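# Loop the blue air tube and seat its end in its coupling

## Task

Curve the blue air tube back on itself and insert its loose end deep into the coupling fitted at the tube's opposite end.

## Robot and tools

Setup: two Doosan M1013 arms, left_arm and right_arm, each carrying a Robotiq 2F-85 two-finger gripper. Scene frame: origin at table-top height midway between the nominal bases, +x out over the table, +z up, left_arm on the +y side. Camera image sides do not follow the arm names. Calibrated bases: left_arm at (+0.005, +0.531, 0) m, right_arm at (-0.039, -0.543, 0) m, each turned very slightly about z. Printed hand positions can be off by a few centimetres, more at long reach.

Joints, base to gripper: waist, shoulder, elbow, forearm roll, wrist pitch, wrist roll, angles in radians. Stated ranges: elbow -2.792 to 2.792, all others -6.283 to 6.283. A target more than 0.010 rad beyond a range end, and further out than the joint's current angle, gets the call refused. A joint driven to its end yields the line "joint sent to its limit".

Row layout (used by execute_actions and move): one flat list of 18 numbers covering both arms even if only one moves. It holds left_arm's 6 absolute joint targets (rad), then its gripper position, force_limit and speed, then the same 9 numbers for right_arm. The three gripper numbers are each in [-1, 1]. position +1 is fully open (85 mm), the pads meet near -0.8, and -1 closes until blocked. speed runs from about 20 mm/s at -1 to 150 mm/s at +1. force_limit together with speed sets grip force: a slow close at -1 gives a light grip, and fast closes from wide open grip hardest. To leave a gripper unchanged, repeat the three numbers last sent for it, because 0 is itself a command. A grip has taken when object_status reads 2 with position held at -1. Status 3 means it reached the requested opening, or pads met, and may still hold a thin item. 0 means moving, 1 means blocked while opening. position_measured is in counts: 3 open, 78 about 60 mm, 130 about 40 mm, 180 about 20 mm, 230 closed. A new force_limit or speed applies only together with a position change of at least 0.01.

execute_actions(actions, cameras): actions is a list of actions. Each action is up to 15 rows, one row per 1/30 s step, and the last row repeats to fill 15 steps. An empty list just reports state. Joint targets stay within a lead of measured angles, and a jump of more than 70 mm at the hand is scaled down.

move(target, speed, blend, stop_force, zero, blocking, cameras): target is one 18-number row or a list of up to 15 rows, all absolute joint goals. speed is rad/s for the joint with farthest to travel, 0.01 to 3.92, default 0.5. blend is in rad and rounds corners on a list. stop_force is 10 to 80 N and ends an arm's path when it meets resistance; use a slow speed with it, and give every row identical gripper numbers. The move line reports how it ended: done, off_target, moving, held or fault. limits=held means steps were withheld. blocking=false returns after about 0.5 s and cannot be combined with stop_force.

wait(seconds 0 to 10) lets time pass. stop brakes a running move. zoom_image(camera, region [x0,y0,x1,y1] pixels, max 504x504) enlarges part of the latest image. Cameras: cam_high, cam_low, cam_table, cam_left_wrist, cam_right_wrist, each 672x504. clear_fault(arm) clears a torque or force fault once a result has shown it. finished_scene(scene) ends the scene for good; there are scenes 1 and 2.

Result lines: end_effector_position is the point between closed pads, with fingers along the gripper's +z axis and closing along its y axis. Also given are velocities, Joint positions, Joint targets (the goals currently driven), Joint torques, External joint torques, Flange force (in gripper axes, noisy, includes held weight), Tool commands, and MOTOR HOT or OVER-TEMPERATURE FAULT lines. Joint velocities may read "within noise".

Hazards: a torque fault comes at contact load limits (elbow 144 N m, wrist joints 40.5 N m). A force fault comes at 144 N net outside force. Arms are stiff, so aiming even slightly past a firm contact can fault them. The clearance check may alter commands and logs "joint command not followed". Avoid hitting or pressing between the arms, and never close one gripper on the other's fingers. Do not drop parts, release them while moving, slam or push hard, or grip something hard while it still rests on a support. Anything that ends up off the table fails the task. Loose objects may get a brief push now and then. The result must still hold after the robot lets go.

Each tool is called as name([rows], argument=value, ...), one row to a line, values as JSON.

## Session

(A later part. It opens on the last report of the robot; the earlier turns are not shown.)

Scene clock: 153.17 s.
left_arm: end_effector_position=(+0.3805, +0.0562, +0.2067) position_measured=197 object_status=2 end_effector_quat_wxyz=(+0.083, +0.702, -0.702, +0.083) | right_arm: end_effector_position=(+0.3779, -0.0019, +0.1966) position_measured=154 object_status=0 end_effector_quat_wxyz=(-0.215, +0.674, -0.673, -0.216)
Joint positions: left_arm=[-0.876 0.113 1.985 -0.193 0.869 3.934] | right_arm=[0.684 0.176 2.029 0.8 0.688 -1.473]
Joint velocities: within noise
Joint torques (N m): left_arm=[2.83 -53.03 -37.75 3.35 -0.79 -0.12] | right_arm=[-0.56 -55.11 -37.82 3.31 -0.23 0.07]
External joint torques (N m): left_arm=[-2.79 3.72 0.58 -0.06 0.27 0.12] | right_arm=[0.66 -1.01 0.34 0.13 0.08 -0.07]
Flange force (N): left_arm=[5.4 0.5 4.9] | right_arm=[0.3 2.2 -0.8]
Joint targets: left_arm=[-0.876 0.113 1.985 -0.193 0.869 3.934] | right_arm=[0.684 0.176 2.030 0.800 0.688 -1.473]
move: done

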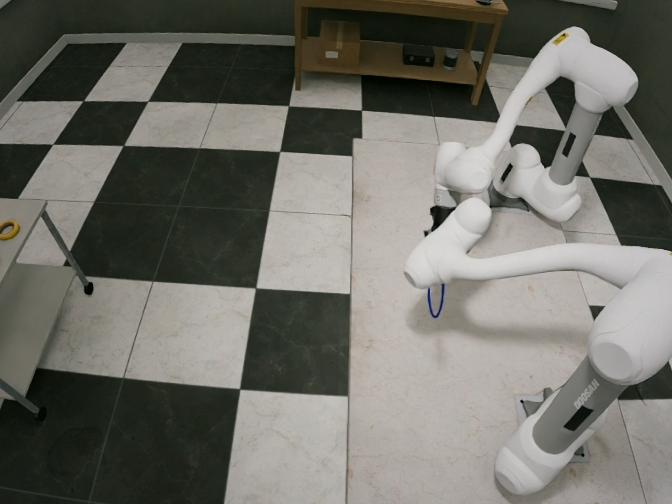

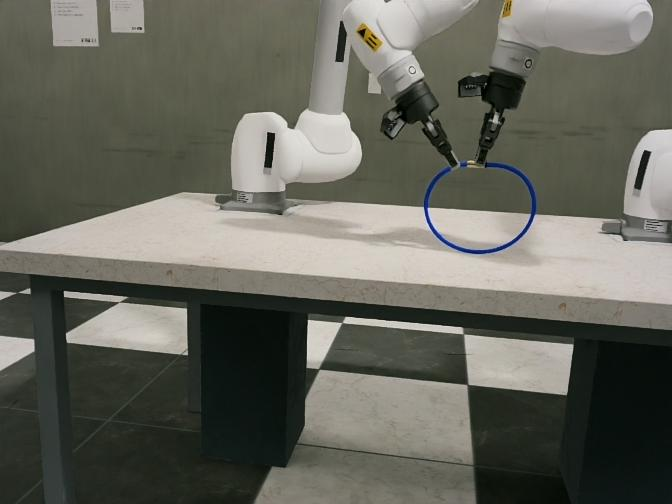

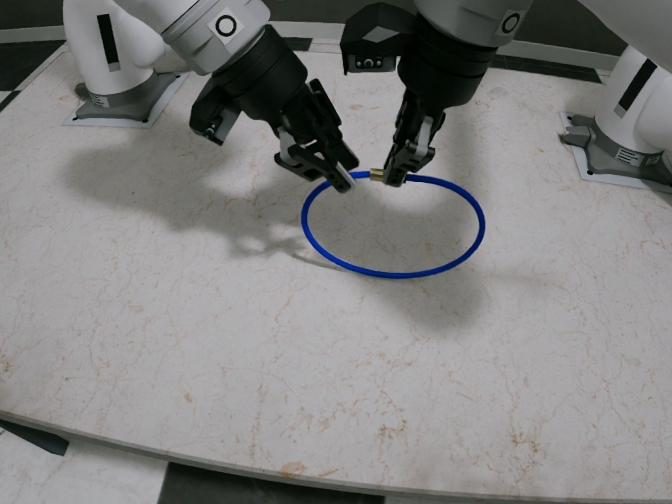

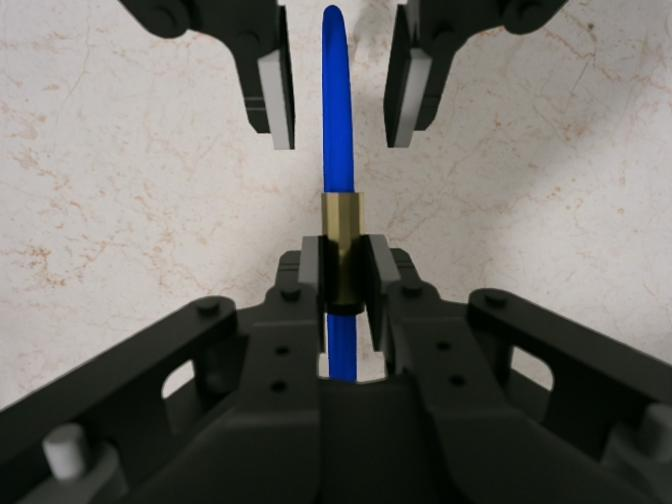

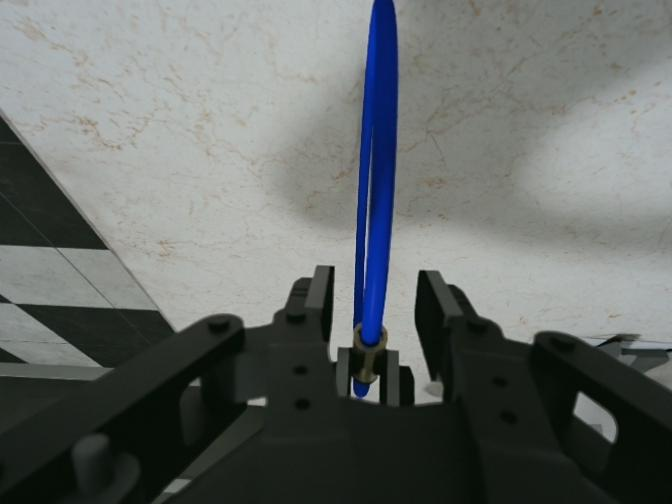

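move([
  [-0.8759, 0.1133, 1.9849, -0.1931, 0.8687, 3.9345, -1, -0.5, -1, 0.5788, 0.0183, 2.0010, 0.6866, 0.8863, -1.3896, -0.2, -0.5, -1],
  [-0.8759, 0.1133, 1.9849, -0.1931, 0.8687, 3.9345, -1, -0.5, -1, 0.3000, -0.0683, 1.8787, 0.2, 1.3312, -0.8, -0.2, -0.5, -1],
], speed=[0.12, 0.5], blend=[0.03, 0])

Scene clock: 162.87 s.
left_arm: end_effector_position=(+0.3805, +0.0562, +0.2067) position_measured=197 object_status=2 end_effector_quat_wxyz=(+0.083, +0.702, -0.702, +0.083) | right_arm: end_effector_position=(+0.4176, -0.3153, +0.3554) position_measured=154 object_status=3 end_effector_quat_wxyz=(+0.025, -0.493, +0.864, +0.094)
Joint positions: left_arm=[-0.876 0.113 1.985 -0.193 0.869 3.934] | right_arm=[0.3 -0.068 1.879 0.2 1.331 -0.8]
Joint velocities: within noise
Joint torques (N m): left_arm=[2.19 -53.12 -37.82 3.33 -0.76 -0.06] | right_arm=[-0.77 -33.47 -42.6 4.43 0.22 -0.05]
External joint torques (N m): left_arm=[-2.2 4.51 0.76 -0.04 0.24 0.06] | right_arm=[0.75 -1.41 0.49 0.22 -0.16 0.06]
Flange force (N): left_arm=[5.3 -0.8 5.8] | right_arm=[1.3 3.1 0.7]
Joint targets: left_arm=[-0.876 0.113 1.985 -0.193 0.869 3.934] | right_arm=[0.300 -0.068 1.879 0.200 1.331 -0.800]
move: done

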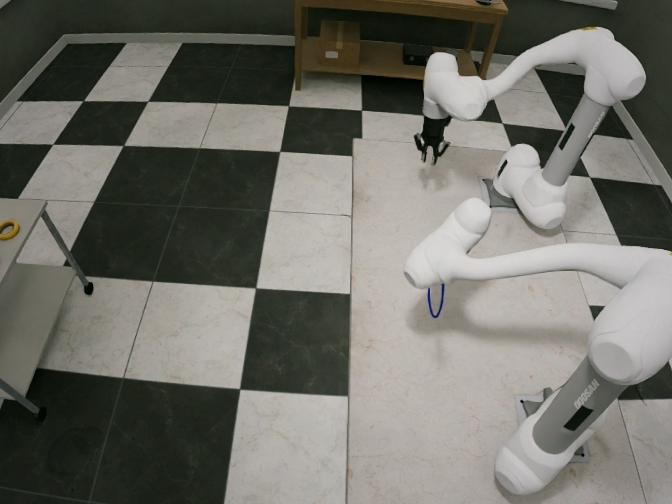

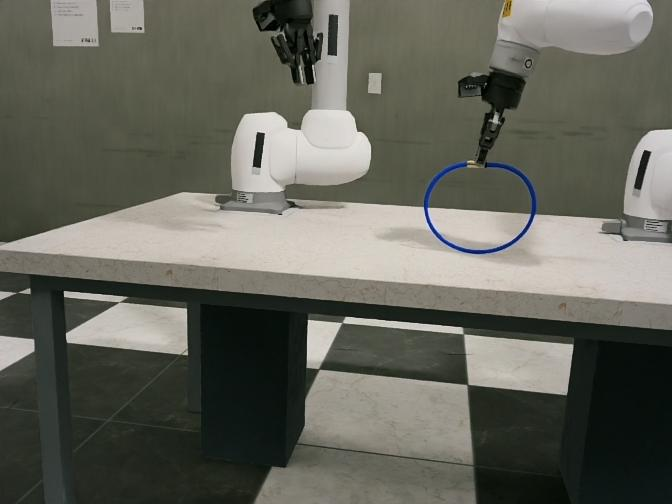

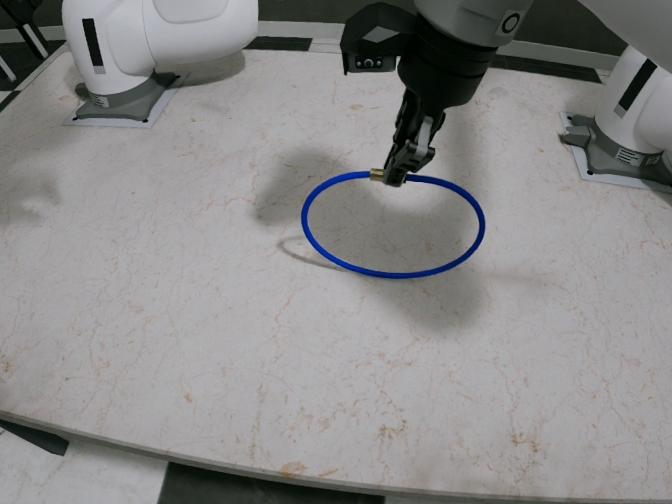

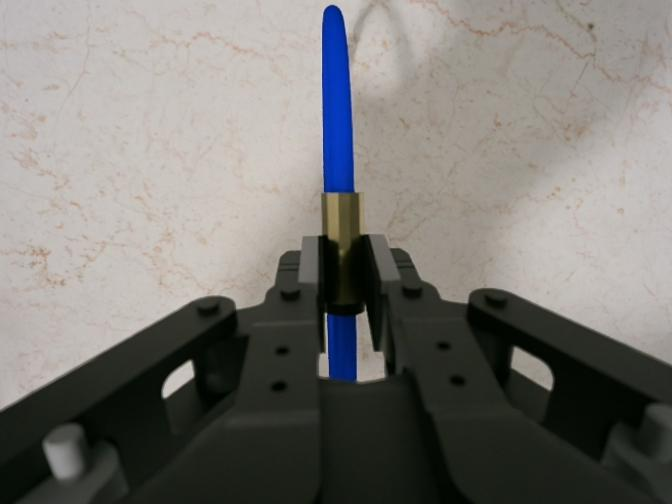

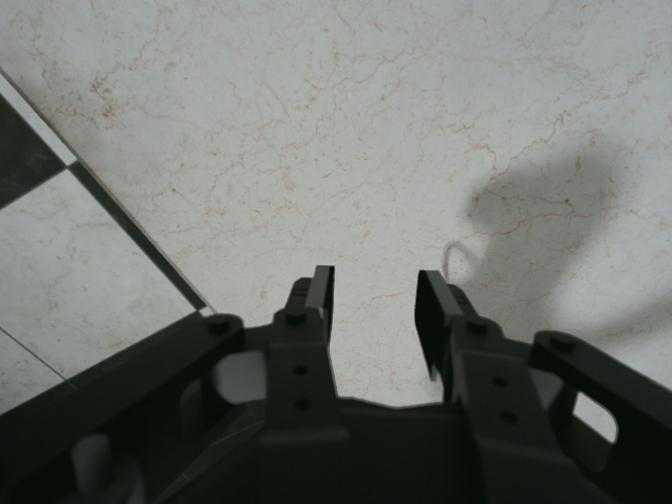

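move([
  [-0.8759, 0.1224, 1.9953, -0.1964, 0.8497, 3.9395, -1, -0.5, -1, 0.3000, -0.0683, 1.8787, 0.2, 1.3312, -0.8, -0.2, -0.5, -1],
  [-1.0166, 0.0597, 2.1167, -0.1729, 0.7702, 3.7944, -1, -0.5, -1, 0.3000, -0.0683, 1.8787, 0.2, 1.3312, -0.8, -0.2, -0.5, -1],
], speed=[0.03, 0.08], blend=[0.005, 0], cameras=["cam_low", "cam_table", "cam_left_wrist"])

Scene clock: 166.20 s.
left_arm: end_effector_position=(+0.2906, +0.0561, +0.1728) position_measured=197 object_status=2 end_effector_quat_wxyz=(+0.083, +0.702, -0.702, +0.083) | right_arm: end_effector_position=(+0.4176, -0.3154, +0.3554) position_measured=154 object_status=3 end_effector_quat_wxyz=(+0.025, -0.493, +0.864, +0.094)
Joint positions: left_arm=[-1.016 0.06 2.117 -0.173 0.77 3.795] | right_arm=[0.3 -0.068 1.879 0.2 1.331 -0.8]
Joint velocities: within noise
Joint torques (N m): left_arm=[2.54 -46.05 -34.73 3.17 -0.64 -0.76] | right_arm=[-0.81 -34.39 -42.53 4.47 0.07 0.03]
External joint torques (N m): left_arm=[-2.51 4.57 -0.64 0.05 0.05 0.76] | right_arm=[0.94 -0.5 0.42 0.19 -0.01 -0.02]
Flange force (N): left_arm=[7.1 -1.9 6.4] | right_arm=[0.0 2.2 0.8]
Joint targets: left_arm=[-1.017 0.060 2.117 -0.173 0.770 3.794] | right_arm=[0.300 -0.068 1.879 0.200 1.331 -0.800]
move: done
Images, in order (width x height): cam_low 672x504, cam_table 672x504, cam_left_wrist 672x504.

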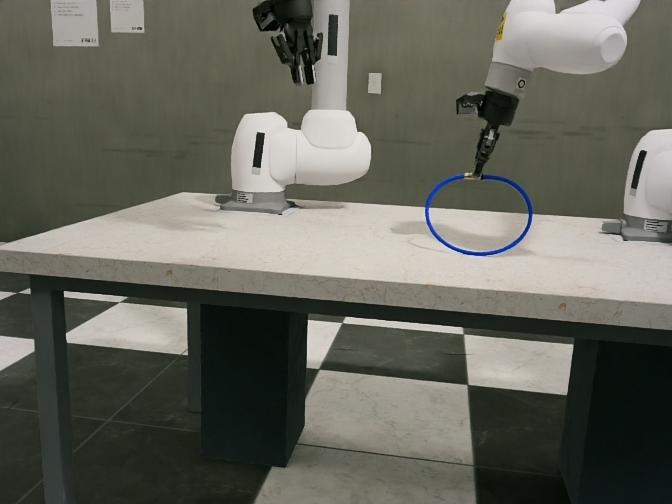

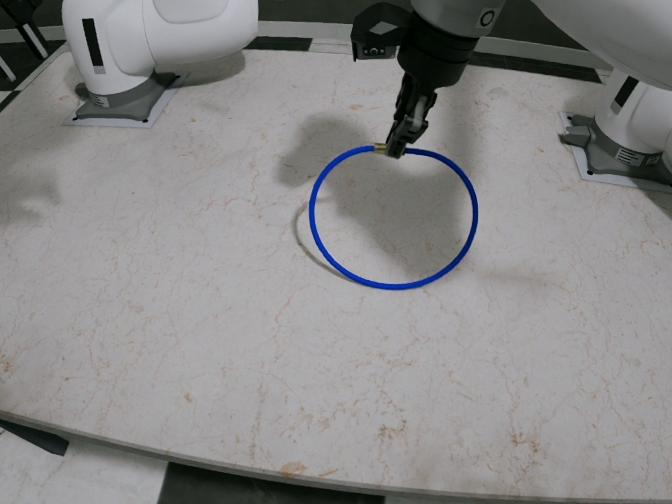

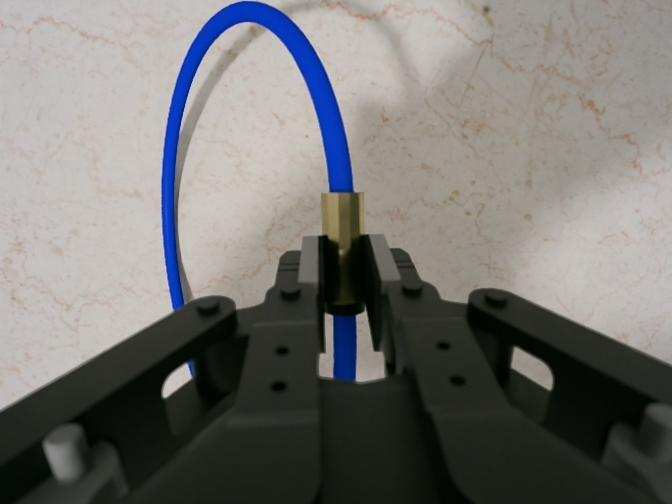

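move([
  [-1.1388, 0.0868, 2.2363, -0.1658, 0.6096, 3.6857, -1, -0.5, -1, 0.3000, -0.0683, 1.8787, 0.2, 1.3312, -0.8, -0.2, -0.5, -1],
  [-1.1812, 0.1606, 2.2972, -0.1890, 0.4719, 3.6764, -1, -0.5, -1, 0.3000, -0.0683, 1.8787, 0.2, 1.3312, -0.8, -0.2, -0.5, -1],
], speed=[0.08, 0.08], blend=[0.03, 0], cameras=["cam_low", "cam_table", "cam_left_wrist"])

Scene clock: 170.67 s.
left_arm: end_effector_position=(+0.2036, +0.0561, +0.0508) position_measured=197 object_status=2 end_effector_quat_wxyz=(+0.083, +0.702, -0.702, +0.083) | right_arm: end_effector_position=(+0.4176, -0.3154, +0.3554) position_measured=154 object_status=3 end_effector_quat_wxyz=(+0.025, -0.493, +0.864, +0.094)
Joint positions: left_arm=[-1.181 0.161 2.297 -0.189 0.472 3.676] | right_arm=[0.3 -0.068 1.879 0.2 1.331 -0.8]
Joint velocities: within noise
Joint torques (N m): left_arm=[3.85 -49.97 -27.24 2.5 -0.97 -0.18] | right_arm=[-1.01 -34.29 -42.52 4.5 0.06 0.03]
External joint torques (N m): left_arm=[-3.79 6.08 0.16 0.04 0.33 0.18] | right_arm=[0.95 -0.67 0.2 0.17 -0.02 -0.02]
Flange force (N): left_arm=[7.7 3.7 11.8] | right_arm=[-0.1 2.2 0.4]
Joint targets: left_arm=[-1.181 0.161 2.297 -0.189 0.472 3.676] | right_arm=[0.300 -0.068 1.879 0.200 1.331 -0.800]
move: done
Images, in order (width x height): cam_low 672x504, cam_table 672x504, cam_left_wrist 672x504.

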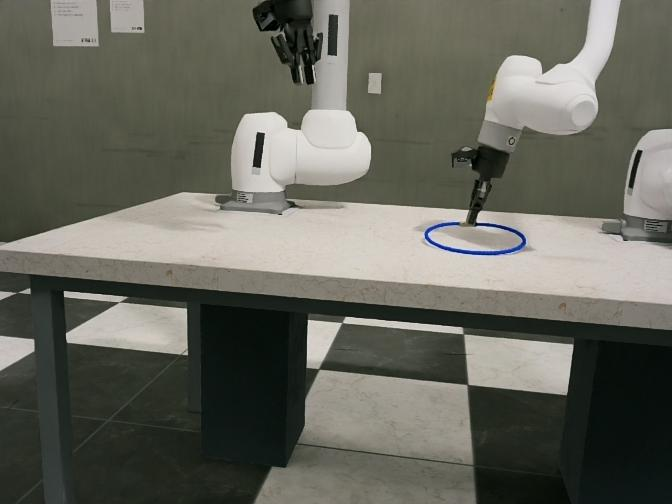

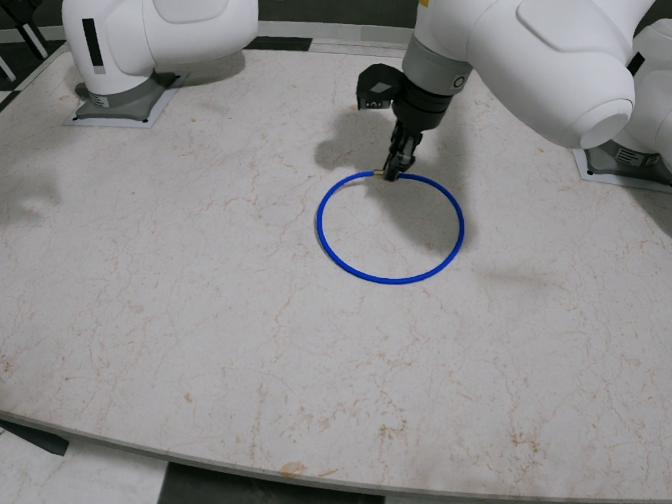

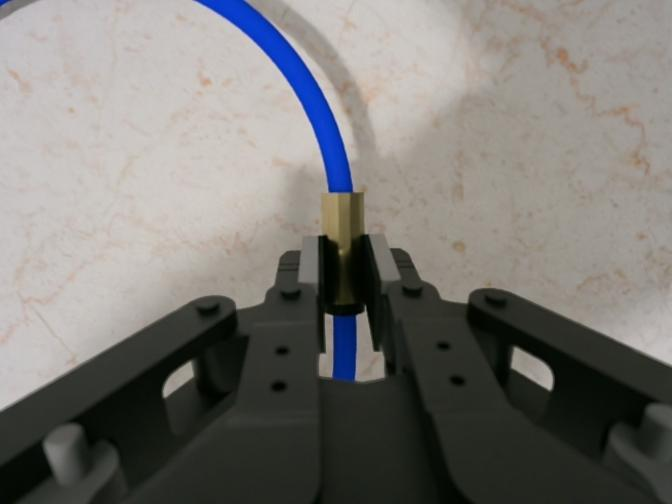

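move(target=[-1.1874, 0.2048, 2.3166, -0.2131, 0.4087, 3.6977, -1, -0.5, -1, 0.3000, -0.0683, 1.8787, 0.2, 1.3312, -0.8, -0.2, -0.5, -1], speed=0.04, stop_force=12, cameras=["cam_low", "cam_table", "cam_left_wrist"])

zoom_image(camera="cam_low", region=[400, 190, 550, 270])

Scene clock: 173.70 s.
left_arm: end_effector_position=(+0.2005, +0.0561, +0.0242) position_measured=197 object_status=2 end_effector_quat_wxyz=(+0.083, +0.702, -0.702, +0.083) | right_arm: end_effector_position=(+0.4176, -0.3154, +0.3554) position_measured=154 object_status=3 end_effector_quat_wxyz=(+0.025, -0.493, +0.864, +0.094)
Joint positions: left_arm=[-1.187 0.205 2.317 -0.213 0.409 3.698] | right_arm=[0.3 -0.068 1.879 0.2 1.331 -0.8]
Joint velocities: within noise
Joint torques (N m): left_arm=[2.64 -50.62 -25.66 2.37 -0.84 -0.09] | right_arm=[-0.3 -33.97 -42.36 4.49 0.14 0.1]
External joint torques (N m): left_arm=[-2.62 4.45 1.01 -0.06 0.22 0.09] | right_arm=[0.24 -1 0.04 0.19 -0.09 -0.09]
Flange force (N): left_arm=[3.5 3.3 9.3] | right_arm=[1.1 1.3 -0.1]
Joint targets: left_arm=[-1.187 0.205 2.317 -0.213 0.409 3.698] | right_arm=[0.300 -0.068 1.879 0.200 1.331 -0.800]
move: done
Images, in order (width x height): cam_low 672x504, cam_table 672x504, cam_left_wrist 672x504.

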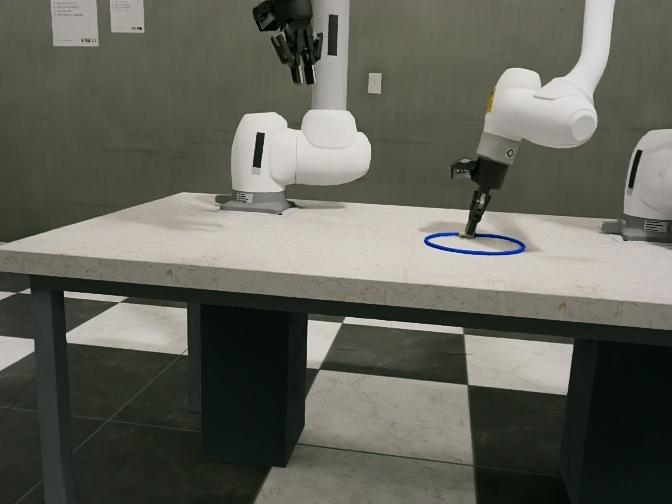

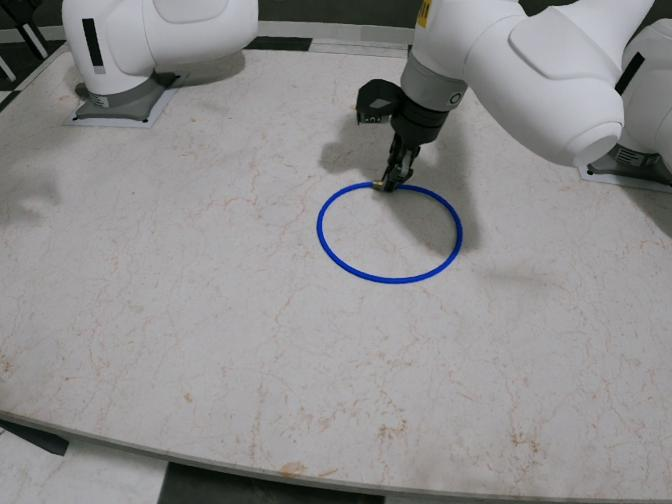

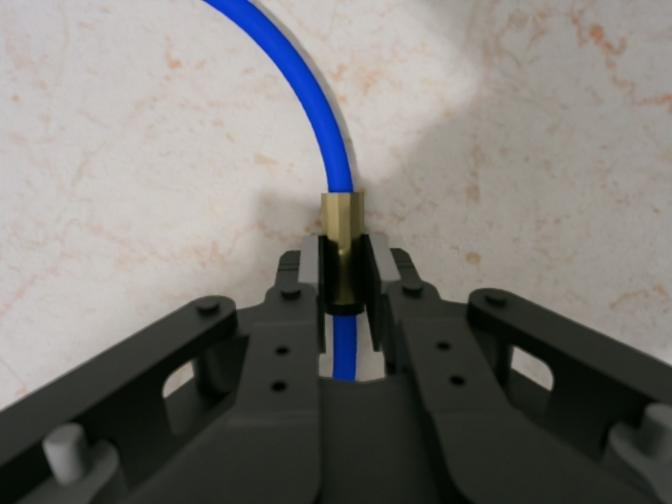

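Scaled by 3.360 from the camera's 672x504 image, which has a finer 960x720 frame.

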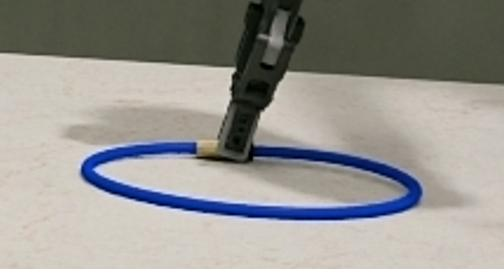

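move(target=[-1.1874, 0.2048, 2.3166, -0.2131, 0.4087, 3.6977, -0.1, -0.5, -1, 0.3000, -0.0683, 1.8787, 0.2, 1.3312, -0.8, -0.2, -0.5, -1], speed=0.04, cameras=["cam_low", "cam_table", "cam_left_wrist"])

zoom_image(camera="cam_left_wrist", region=[250, 120, 450, 380])

Scene clock: 175.57 s.
left_arm: end_effector_position=(+0.2005, +0.0561, +0.0242) position_measured=141 object_status=0 end_effector_quat_wxyz=(+0.083, +0.702, -0.702, +0.083) | right_arm: end_effector_position=(+0.4176, -0.3154, +0.3554) position_measured=154 object_status=3 end_effector_quat_wxyz=(+0.025, -0.493, +0.864, +0.094)
Joint positions: left_arm=[-1.187 0.205 2.317 -0.213 0.409 3.698] | right_arm=[0.3 -0.068 1.879 0.2 1.331 -0.8]
Joint velocities: within noise
Joint torques (N m): left_arm=[3.22 -50.1 -25.4 2.47 -0.97 0.01] | right_arm=[-0.3 -33.94 -42.44 4.49 0.14 -0.03]
External joint torques (N m): left_arm=[-3.25 4.11 0.59 -0.15 0.34 -0.01] | right_arm=[0.24 -0.85 0.42 0.16 -0.08 0.04]
Flange force (N): left_arm=[4.6 4.6 8.4] | right_arm=[1.2 1.7 0.5]
Joint targets: left_arm=[-1.187 0.205 2.317 -0.213 0.409 3.698] | right_arm=[0.300 -0.068 1.879 0.200 1.331 -0.800]
move: done
Images, in order (width x height): cam_low 672x504, cam_table 672x504, cam_left_wrist 672x504.

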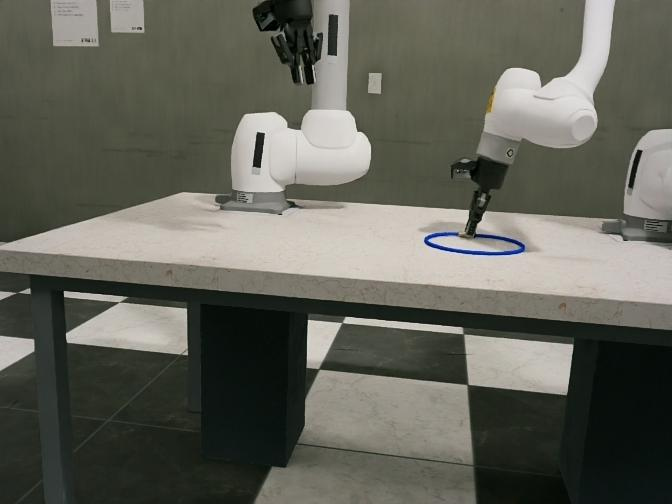

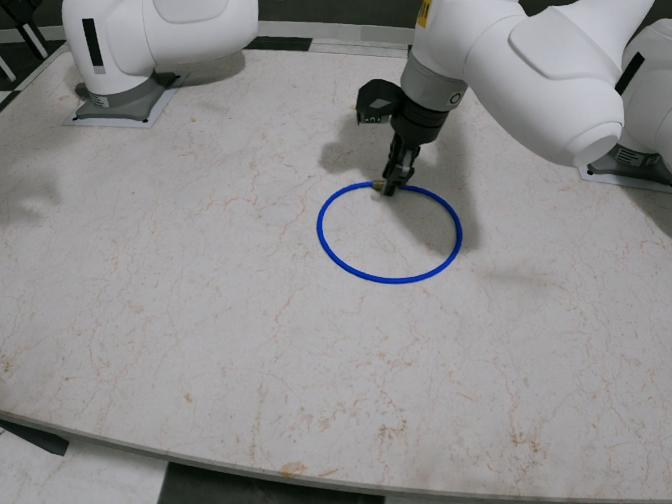

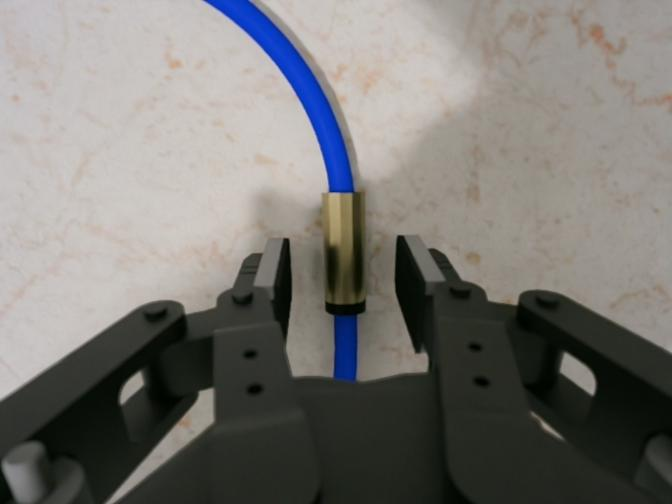

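Scaled by 1.938 from the camera's 672x504 image, which has a finer 960x720 frame.

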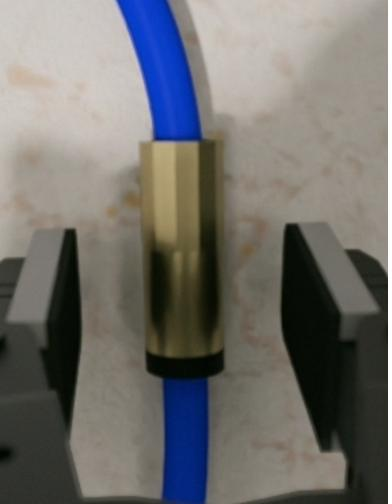

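move([
  [-1.1388, 0.0868, 2.2363, -0.1658, 0.6096, 3.6857, -0.1, -0.5, -1, 0.3000, -0.0683, 1.8787, 0.2, 1.3312, -0.8, -0.2, -0.5, -1],
  [-0.6, -0.15, 2.1, 0.0, 1.15, 3.3, -0.1, -0.5, -1, 0.1500, -0.0683, 1.8787, 0.1, 1.3312, -0.5, -0.2, -0.5, -1],
], speed=[0.12, 0.4], blend=[0.03, 0])

zoom_image(camera="cam_table", region=[300, 150, 480, 300])

zoom_image(camera="cam_low", region=[400, 200, 550, 270])

Scene clock: 179.63 s.
left_arm: end_effector_position=(+0.3838, +0.3068, +0.2704) position_measured=141 object_status=3 end_effector_quat_wxyz=(+0.005, +0.926, -0.377, +0.020) | right_arm: end_effector_position=(+0.4492, -0.4137, +0.3514) position_measured=154 object_status=3 end_effector_quat_wxyz=(+0.009, -0.300, +0.953, +0.048)
Joint positions: left_arm=[-0.6 -0.15 2.1 0 1.15 3.3] | right_arm=[0.15 -0.068 1.879 0.1 1.331 -0.5]
Joint velocities: within noise
Joint torques (N m): left_arm=[1.56 -26.66 -40.62 3.8 -0.65 0.18] | right_arm=[-0.8 -33.85 -42.3 4.2 0.15 -0.11]
External joint torques (N m): left_arm=[-1.68 2.7 0.74 0.22 0.44 -0.18] | right_arm=[0.73 -0.89 0.35 0.27 -0.08 0.12]
Flange force (N): left_arm=[4.0 3.5 2.1] | right_arm=[1.1 2.3 0.4]
Joint targets: left_arm=[-0.600 -0.150 2.100 0.000 1.150 3.300] | right_arm=[0.150 -0.068 1.879 0.100 1.331 -0.500]
move: done

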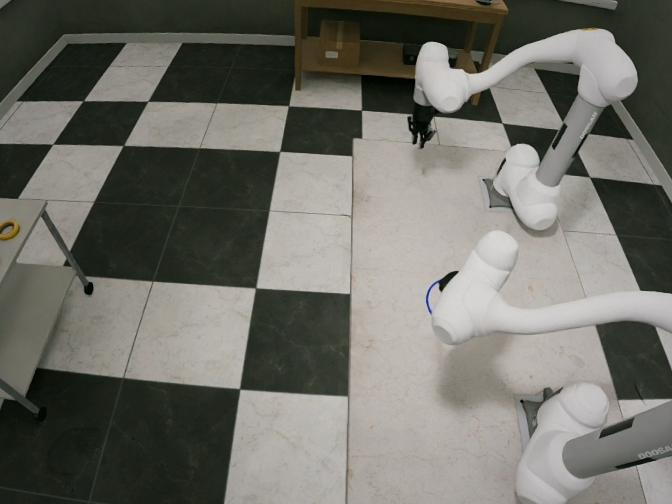

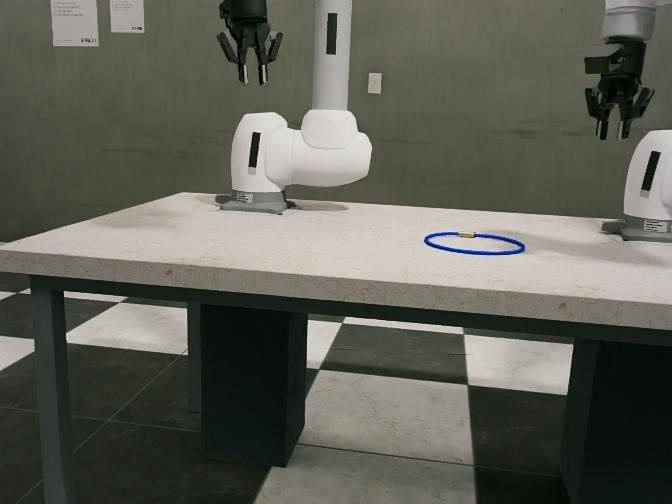

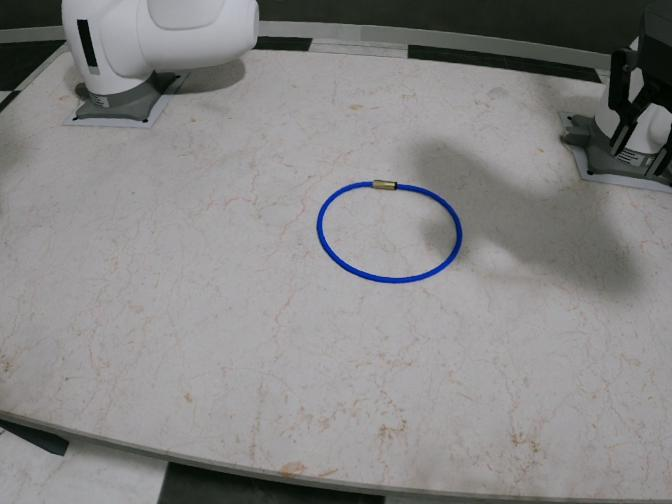

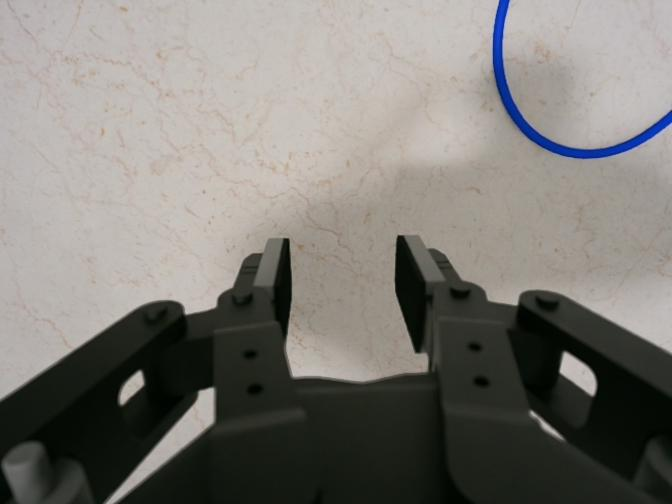

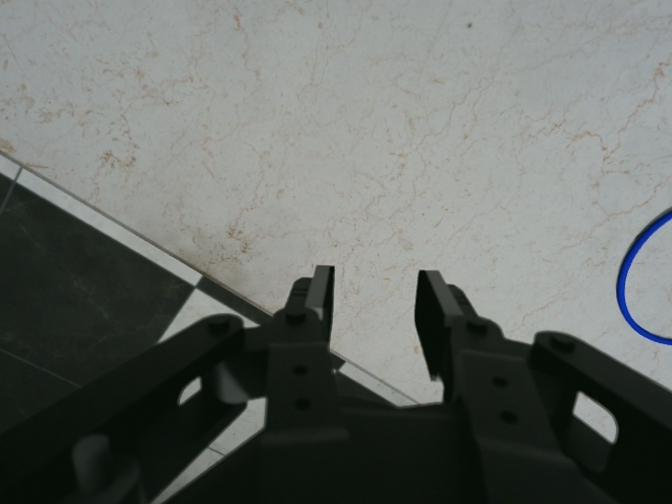

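Scaled by 2.800 from the camera's 672x504 image, which has a finer 960x720 frame.

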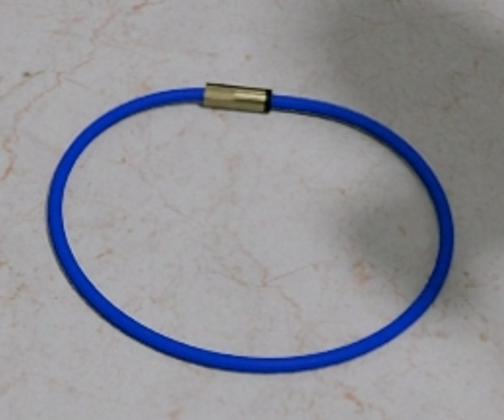

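Scaled by 3.360 from the camera's 672x504 image, which has a finer 960x720 frame.

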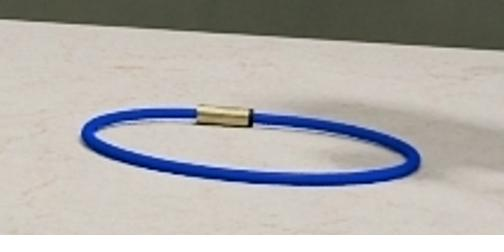

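The tube is a closed ring on the table with its free end seated in the coupling, and both grippers are clear of it. I'm finishing scene 1.

finished_scene(scene=1)

The scene is finished: the task was done.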